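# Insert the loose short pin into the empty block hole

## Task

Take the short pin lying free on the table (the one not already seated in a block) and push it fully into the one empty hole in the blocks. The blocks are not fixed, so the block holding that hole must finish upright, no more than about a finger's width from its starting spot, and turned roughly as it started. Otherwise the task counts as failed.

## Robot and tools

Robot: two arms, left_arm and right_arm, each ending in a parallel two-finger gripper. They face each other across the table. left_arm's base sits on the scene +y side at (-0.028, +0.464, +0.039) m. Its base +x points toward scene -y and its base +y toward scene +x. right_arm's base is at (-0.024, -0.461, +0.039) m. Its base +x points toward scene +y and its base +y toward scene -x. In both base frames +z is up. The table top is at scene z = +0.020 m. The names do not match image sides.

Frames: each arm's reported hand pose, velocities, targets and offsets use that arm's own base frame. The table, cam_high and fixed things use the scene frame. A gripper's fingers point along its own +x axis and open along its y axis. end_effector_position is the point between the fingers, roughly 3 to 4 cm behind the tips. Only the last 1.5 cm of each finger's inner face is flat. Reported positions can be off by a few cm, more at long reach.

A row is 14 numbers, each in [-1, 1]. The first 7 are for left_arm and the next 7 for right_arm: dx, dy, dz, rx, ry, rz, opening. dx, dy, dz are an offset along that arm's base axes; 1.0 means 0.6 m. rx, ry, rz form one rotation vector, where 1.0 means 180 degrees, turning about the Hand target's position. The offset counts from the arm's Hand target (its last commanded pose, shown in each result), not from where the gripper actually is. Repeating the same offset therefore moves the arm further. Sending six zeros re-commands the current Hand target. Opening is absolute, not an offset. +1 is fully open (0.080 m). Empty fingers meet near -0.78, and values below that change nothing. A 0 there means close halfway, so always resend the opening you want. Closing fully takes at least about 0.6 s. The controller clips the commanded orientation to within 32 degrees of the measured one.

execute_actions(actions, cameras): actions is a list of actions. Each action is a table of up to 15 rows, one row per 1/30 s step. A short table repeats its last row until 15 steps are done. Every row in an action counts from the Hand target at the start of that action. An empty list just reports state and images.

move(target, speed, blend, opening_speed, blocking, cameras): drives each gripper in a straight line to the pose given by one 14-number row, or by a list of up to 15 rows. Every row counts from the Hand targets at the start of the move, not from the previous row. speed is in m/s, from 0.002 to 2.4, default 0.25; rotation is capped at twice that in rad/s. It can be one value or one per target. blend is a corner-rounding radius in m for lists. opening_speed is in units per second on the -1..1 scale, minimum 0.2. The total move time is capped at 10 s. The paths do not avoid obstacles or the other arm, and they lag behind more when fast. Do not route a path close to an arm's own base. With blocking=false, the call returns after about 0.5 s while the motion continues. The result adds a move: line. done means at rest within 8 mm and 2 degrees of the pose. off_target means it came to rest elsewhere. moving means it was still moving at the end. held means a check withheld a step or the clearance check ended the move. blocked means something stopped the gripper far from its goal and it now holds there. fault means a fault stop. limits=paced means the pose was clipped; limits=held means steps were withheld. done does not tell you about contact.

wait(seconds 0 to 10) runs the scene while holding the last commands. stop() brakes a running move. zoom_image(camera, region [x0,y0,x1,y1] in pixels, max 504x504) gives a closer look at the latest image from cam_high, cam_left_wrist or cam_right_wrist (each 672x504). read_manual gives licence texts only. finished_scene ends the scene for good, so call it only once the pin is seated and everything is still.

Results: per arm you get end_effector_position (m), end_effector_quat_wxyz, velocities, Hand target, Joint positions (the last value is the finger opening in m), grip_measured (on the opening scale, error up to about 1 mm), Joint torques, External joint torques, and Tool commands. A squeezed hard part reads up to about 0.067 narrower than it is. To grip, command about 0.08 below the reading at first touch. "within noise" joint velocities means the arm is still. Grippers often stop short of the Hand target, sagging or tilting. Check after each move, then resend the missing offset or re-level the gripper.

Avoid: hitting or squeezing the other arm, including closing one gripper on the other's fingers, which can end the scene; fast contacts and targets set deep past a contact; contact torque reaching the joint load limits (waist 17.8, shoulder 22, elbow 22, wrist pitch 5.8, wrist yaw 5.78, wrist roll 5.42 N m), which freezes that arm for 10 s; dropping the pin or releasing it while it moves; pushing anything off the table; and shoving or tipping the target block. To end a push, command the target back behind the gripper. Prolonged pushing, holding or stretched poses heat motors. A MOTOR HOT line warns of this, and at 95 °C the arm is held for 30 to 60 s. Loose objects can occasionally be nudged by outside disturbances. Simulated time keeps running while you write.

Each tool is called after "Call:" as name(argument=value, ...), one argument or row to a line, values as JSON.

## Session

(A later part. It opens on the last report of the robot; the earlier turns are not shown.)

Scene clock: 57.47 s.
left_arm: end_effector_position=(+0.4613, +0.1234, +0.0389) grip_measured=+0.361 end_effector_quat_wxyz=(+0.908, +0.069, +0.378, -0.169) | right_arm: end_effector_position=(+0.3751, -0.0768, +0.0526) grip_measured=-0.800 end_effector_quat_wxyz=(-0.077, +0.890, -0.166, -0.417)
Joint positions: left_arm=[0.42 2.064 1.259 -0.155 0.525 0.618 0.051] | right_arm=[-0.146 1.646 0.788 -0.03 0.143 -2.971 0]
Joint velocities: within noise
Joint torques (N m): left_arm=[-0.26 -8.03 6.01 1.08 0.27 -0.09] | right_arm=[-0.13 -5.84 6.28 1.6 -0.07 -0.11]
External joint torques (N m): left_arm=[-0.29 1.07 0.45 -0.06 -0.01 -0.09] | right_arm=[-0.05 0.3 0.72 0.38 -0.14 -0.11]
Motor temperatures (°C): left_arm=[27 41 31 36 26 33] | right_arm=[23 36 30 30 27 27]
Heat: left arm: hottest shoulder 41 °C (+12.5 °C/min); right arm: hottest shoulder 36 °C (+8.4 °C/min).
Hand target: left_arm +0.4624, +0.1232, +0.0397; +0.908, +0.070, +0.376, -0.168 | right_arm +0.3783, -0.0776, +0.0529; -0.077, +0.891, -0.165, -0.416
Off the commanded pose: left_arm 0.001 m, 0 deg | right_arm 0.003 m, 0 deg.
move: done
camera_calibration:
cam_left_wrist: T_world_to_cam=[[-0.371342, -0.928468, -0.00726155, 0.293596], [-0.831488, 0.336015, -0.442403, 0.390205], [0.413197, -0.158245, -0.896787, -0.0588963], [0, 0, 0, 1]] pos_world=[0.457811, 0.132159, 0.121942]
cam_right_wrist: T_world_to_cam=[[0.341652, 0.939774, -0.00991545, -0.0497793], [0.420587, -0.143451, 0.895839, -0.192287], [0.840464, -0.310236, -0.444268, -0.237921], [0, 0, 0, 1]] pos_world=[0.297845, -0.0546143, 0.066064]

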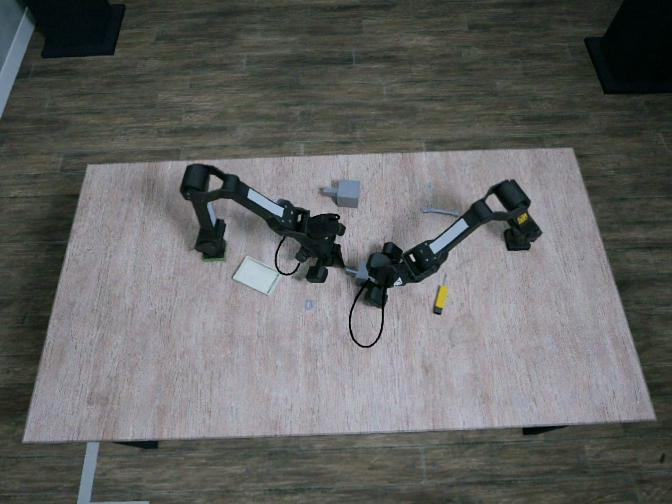

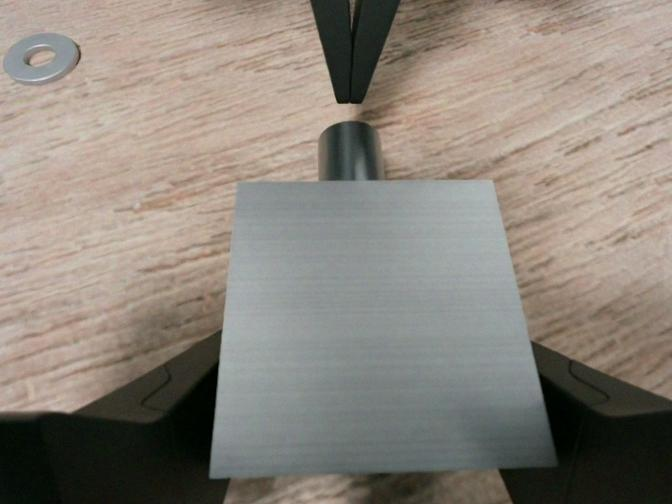

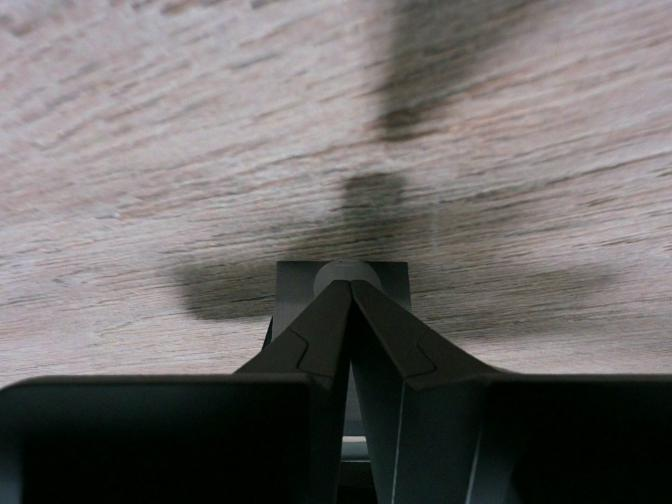

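Call:
move(
  target=[0,0,0,0,0,0,0.29,0.0249,-0.0095,0,0,0,0,-0.85],
  speed=0.03,
)

Call:
zoom_image(
  camera="cam_left_wrist",
  region=[280, 50, 420, 200],
)

Scene clock: 58.43 s.
left_arm: end_effector_position=(+0.4607, +0.1231, +0.0385) grip_measured=+0.361 end_effector_quat_wxyz=(+0.907, +0.069, +0.379, -0.170) | right_arm: end_effector_position=(+0.3839, -0.0804, +0.0521) grip_measured=-0.800 end_effector_quat_wxyz=(-0.076, +0.888, -0.166, -0.423)
Joint positions: left_arm=[0.42 2.064 1.259 -0.159 0.526 0.619 0.051] | right_arm=[-0.154 1.684 0.836 -0.051 0.139 -2.979 0]
Joint velocities: within noise
Joint torques (N m): left_arm=[-0.27 -8.03 6.03 1.3 0.23 -0.15] | right_arm=[-0.42 -4.09 7.78 2.67 -0.13 -0.12]
External joint torques (N m): left_arm=[-0.24 0.94 0.53 0.17 -0.04 -0.16] | right_arm=[-0.4 2.47 2.04 1.41 -0.2 -0.12]
Motor temperatures (°C): left_arm=[27 41 31 36 26 33] | right_arm=[23 36 30 30 27 27]
Heat: left arm: hottest shoulder 41 °C (+12.3 °C/min); right arm: hottest shoulder 36 °C (+8.2 °C/min).
Hand target: left_arm +0.4624, +0.1232, +0.0396; +0.908, +0.070, +0.376, -0.168 | right_arm +0.3933, -0.0833, +0.0529; -0.077, +0.891, -0.165, -0.416
Off the commanded pose: left_arm 0.002 m, 0 deg | right_arm 0.010 m, 1 deg.
move: off_target (right_arm)
camera_calibration:
cam_left_wrist: T_world_to_cam=[[-0.372985, -0.927821, -0.00545707, 0.293648], [-0.832092, 0.337092, -0.440445, 0.389817], [0.410494, -0.159739, -0.897763, -0.0575362], [0, 0, 0, 1]] pos_world=[0.457508, 0.131858, 0.121642]
cam_right_wrist: T_world_to_cam=[[0.339802, 0.940392, -0.0140693, -0.0483634], [0.432236, -0.142864, 0.890372, -0.200195], [0.835288, -0.308632, -0.455016, -0.24396], [0, 0, 0, 1]] pos_world=[0.306743, -0.0584139, 0.0665619]

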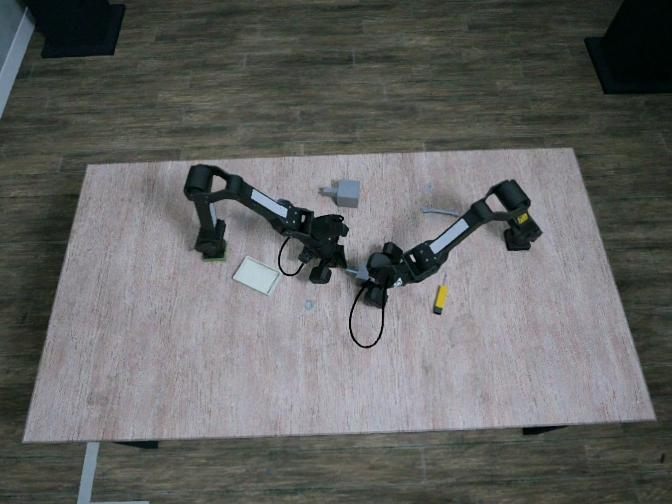

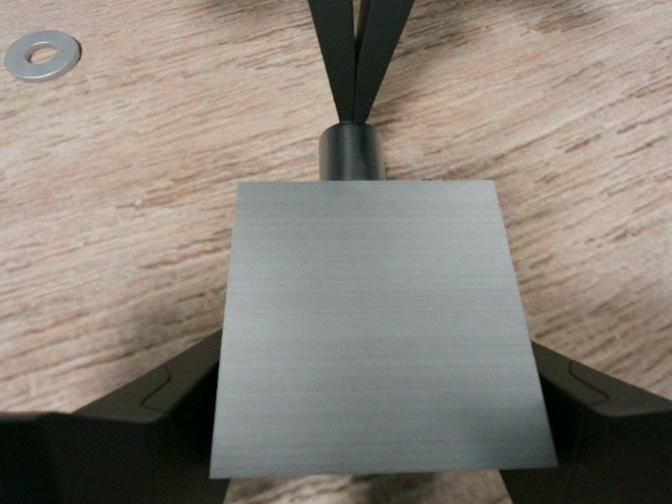

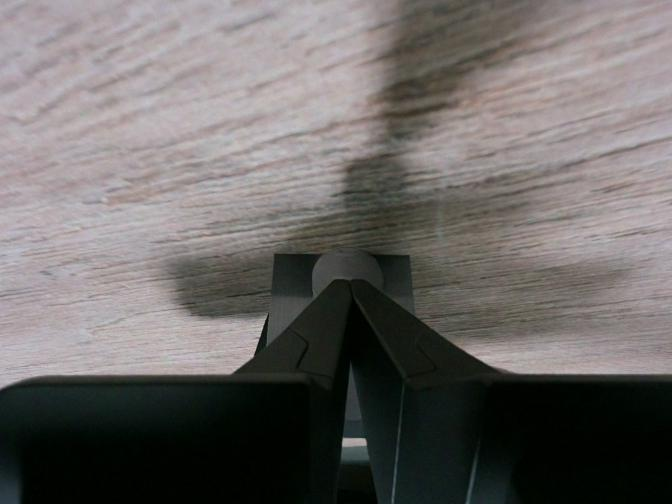

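Scaled by 3.360 from the camera's 672x504 image, which has a finer 960x720 frame.

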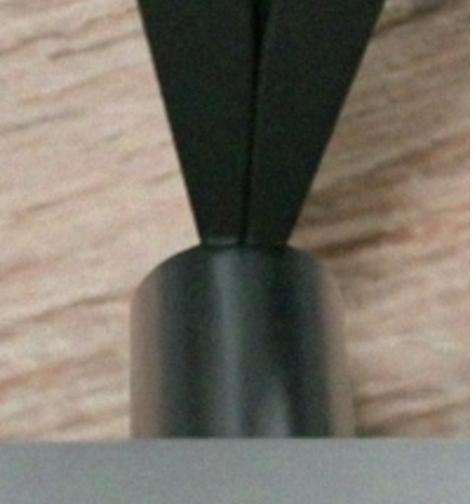

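Call:
move(
  target=[0,0,0,0,0,0,0.29,0.0109,-0.0042,0,0,0,0,-0.85],
  speed=0.03,
)

Call:
zoom_image(
  camera="cam_left_wrist",
  region=[280, 50, 420, 200],
)

Scene clock: 59.30 s.
left_arm: end_effector_position=(+0.4598, +0.1230, +0.0383) grip_measured=+0.361 end_effector_quat_wxyz=(+0.906, +0.069, +0.380, -0.172) | right_arm: end_effector_position=(+0.3861, -0.0818, +0.0516) grip_measured=-0.800 end_effector_quat_wxyz=(-0.075, +0.886, -0.166, -0.427)
Joint positions: left_arm=[0.422 2.063 1.259 -0.164 0.529 0.624 0.051] | right_arm=[-0.157 1.696 0.854 -0.067 0.137 -2.983 0]
Joint velocities: within noise
Joint torques (N m): left_arm=[-0.4 -8.04 6.01 1.63 0.13 -0.31] | right_arm=[-0.53 -2.98 8.67 3.52 -0.19 -0.12]
External joint torques (N m): left_arm=[-0.43 0.95 0.51 0.51 -0.15 -0.31] | right_arm=[-0.48 3.62 2.98 2.29 -0.26 -0.12]
Motor temperatures (°C): left_arm=[27 41 31 37 26 33] | right_arm=[23 36 31 31 27 27]
Heat: left arm: hottest shoulder 41 °C (+12.1 °C/min); right arm: hottest shoulder 36 °C (+8.1 °C/min).
Hand target: left_arm +0.4625, +0.1232, +0.0398; +0.908, +0.070, +0.376, -0.168 | right_arm +0.3998, -0.0858, +0.0529; -0.077, +0.891, -0.165, -0.416
Off the commanded pose: left_arm 0.003 m, 1 deg | right_arm 0.014 m, 1 deg.
move: off_target (right_arm)
camera_calibration:
cam_left_wrist: T_world_to_cam=[[-0.376281, -0.926497, -0.00391362, 0.29462], [-0.831915, 0.339721, -0.438757, 0.388435], [0.407837, -0.16184, -0.898597, -0.0559098], [0, 0, 0, 1]] pos_world=[0.456807, 0.131956, 0.121341]
cam_right_wrist: T_world_to_cam=[[0.339076, 0.940596, -0.0174817, -0.0473925], [0.441716, -0.142773, 0.885722, -0.204311], [0.830611, -0.308049, -0.463887, -0.244185], [0, 0, 0, 1]] pos_world=[0.30914, -0.0598138, 0.0668602]

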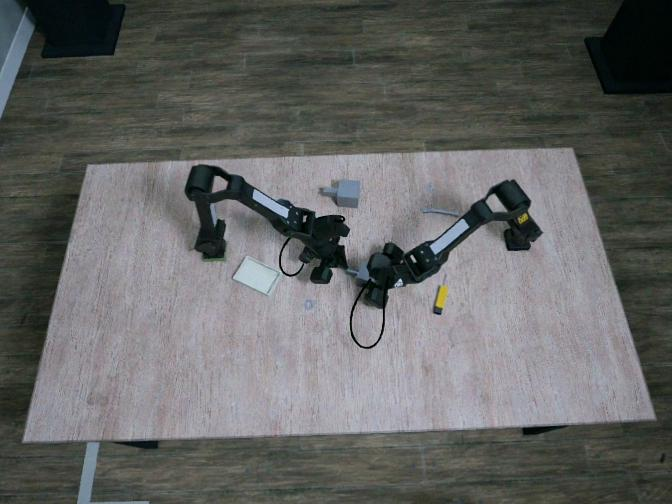

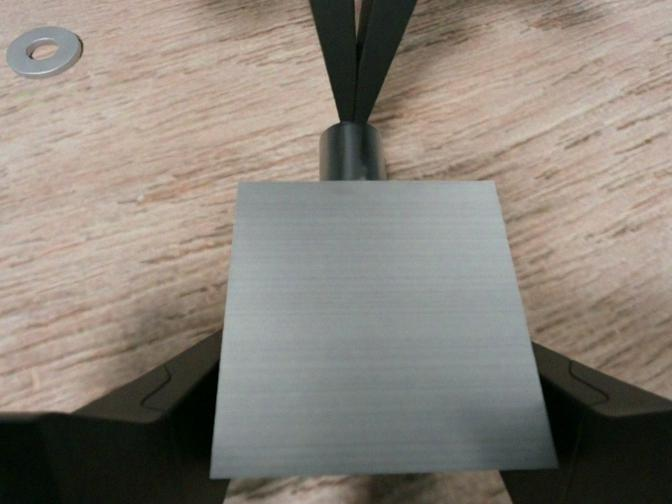

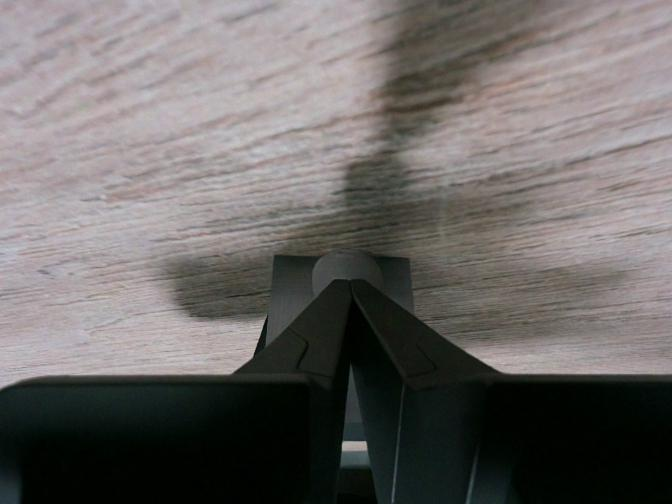

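Scaled by 3.360 from the camera's 672x504 image, which has a finer 960x720 frame.

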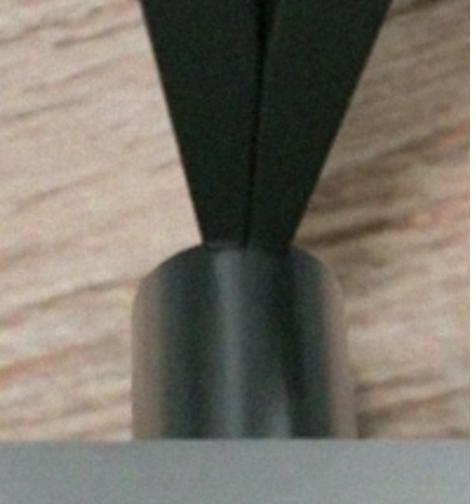

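Call:
move(
  target=[
    [0,0,0,0,0,0,0.29,-0.085,0.0325,0.01,0,0,0,-0.85],
    [0,0,0,0,0,0,1.0,-0.085,0.0325,0.04,0,0,0,-0.85],
    [-0.11,0.0425,0.118,0,0,0,1.0,-0.1,0.038,0.06,0,0,0,-0.85],
  ],
  speed=[0.1,0.08,0.12],
  opening_speed=0.8,
)

Call:
zoom_image(
  camera="cam_high",
  region=[320, 240, 400, 310],
)

Call:
zoom_image(
  camera="cam_left_wrist",
  region=[200, 50, 480, 330],
)

Scene clock: 64.57 s.
left_arm: end_effector_position=(+0.3982, +0.1498, +0.1070) grip_measured=+1.000 end_effector_quat_wxyz=(+0.907, +0.068, +0.380, -0.168) | right_arm: end_effector_position=(+0.3371, -0.0630, +0.0818) grip_measured=-0.800 end_effector_quat_wxyz=(-0.077, +0.887, -0.164, -0.425)
Joint positions: left_arm=[0.56 1.81 1.216 -0.443 0.597 0.754 0.08] | right_arm=[-0.116 1.431 0.729 -0.206 0.157 -2.948 0]
Joint velocities: within noise
Joint torques (N m): left_arm=[0.13 -8.2 5.36 0.73 0.58 0.1] | right_arm=[0.24 -7.12 6.59 1.29 0.19 0.06]
External joint torques (N m): left_arm=[0.13 -0.57 -0.48 -0.28 0.26 0.1] | right_arm=[0.23 -2.14 0.52 0.05 0.11 0.07]
Motor temperatures (°C): left_arm=[27 41 31 37 26 32] | right_arm=[23 35 31 32 27 27]
Heat: left arm: hottest shoulder 41 °C (+10.1 °C/min); right arm: hottest shoulder 35 °C (+7.1 °C/min).
Hand target: left_arm +0.3964, +0.1488, +0.1104; +0.908, +0.070, +0.376, -0.168 | right_arm +0.3398, -0.0631, +0.0889; -0.077, +0.891, -0.165, -0.416
Off the commanded pose: left_arm 0.004 m, 1 deg | right_arm 0.008 m, 1 deg.
move: done
camera_calibration:
cam_left_wrist: T_world_to_cam=[[-0.367526, -0.929999, -0.00516729, 0.293653], [-0.834979, 0.332412, -0.438534, 0.360579], [0.409554, -0.156858, -0.8987, 0.0339359], [0, 0, 0, 1]] pos_world=[0.395103, 0.158559, 0.190142]
cam_right_wrist: T_world_to_cam=[[0.338197, 0.941019, -0.010332, -0.048165], [0.435906, -0.146913, 0.88792, -0.20532], [0.834032, -0.304796, -0.459881, -0.184949], [0, 0, 0, 1]] pos_world=[0.260043, -0.0412119, 0.0967554]

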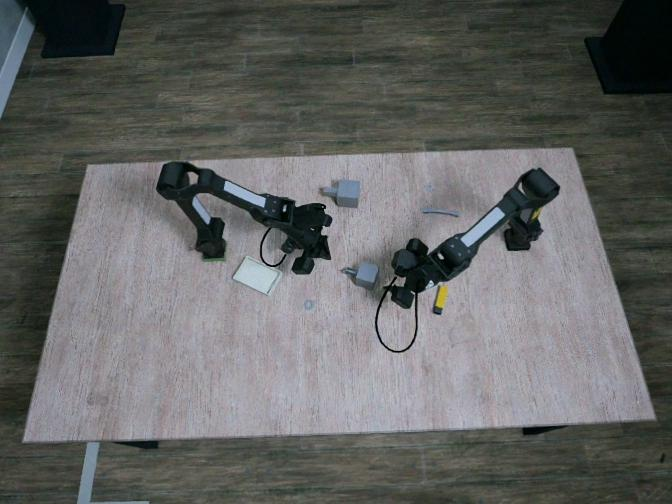

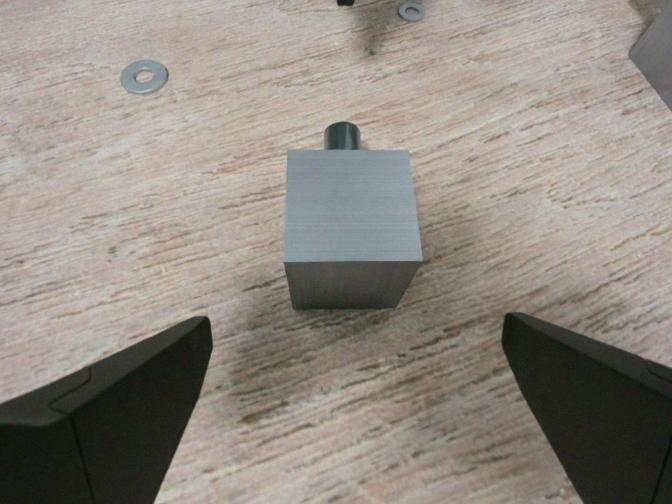

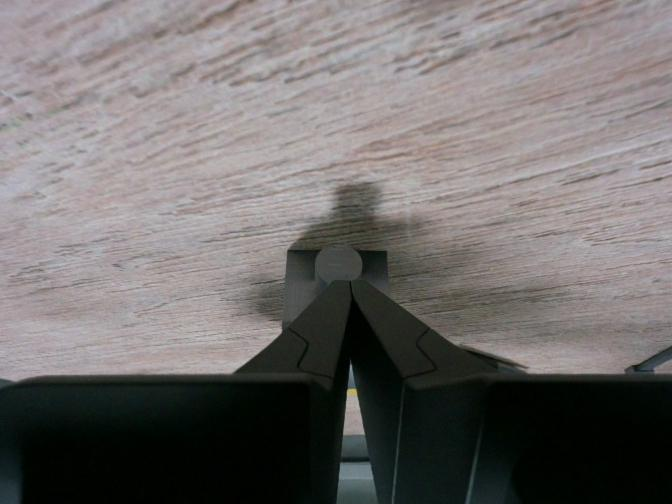

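Scaled by 6.300 from the camera's 672x504 image, which has a finer 960x720 frame.

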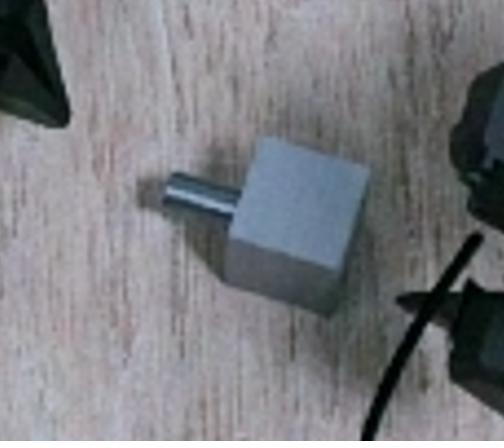

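Scaled by 1.800 from the camera's 672x504 image, which has a finer 960x720 frame.

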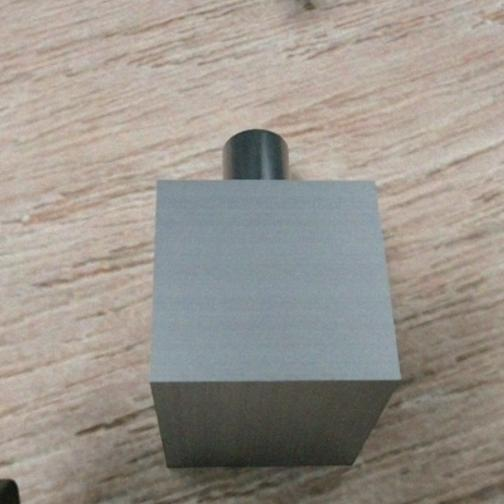

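Call:
finished_scene(
)

The scene is finished: the task was done.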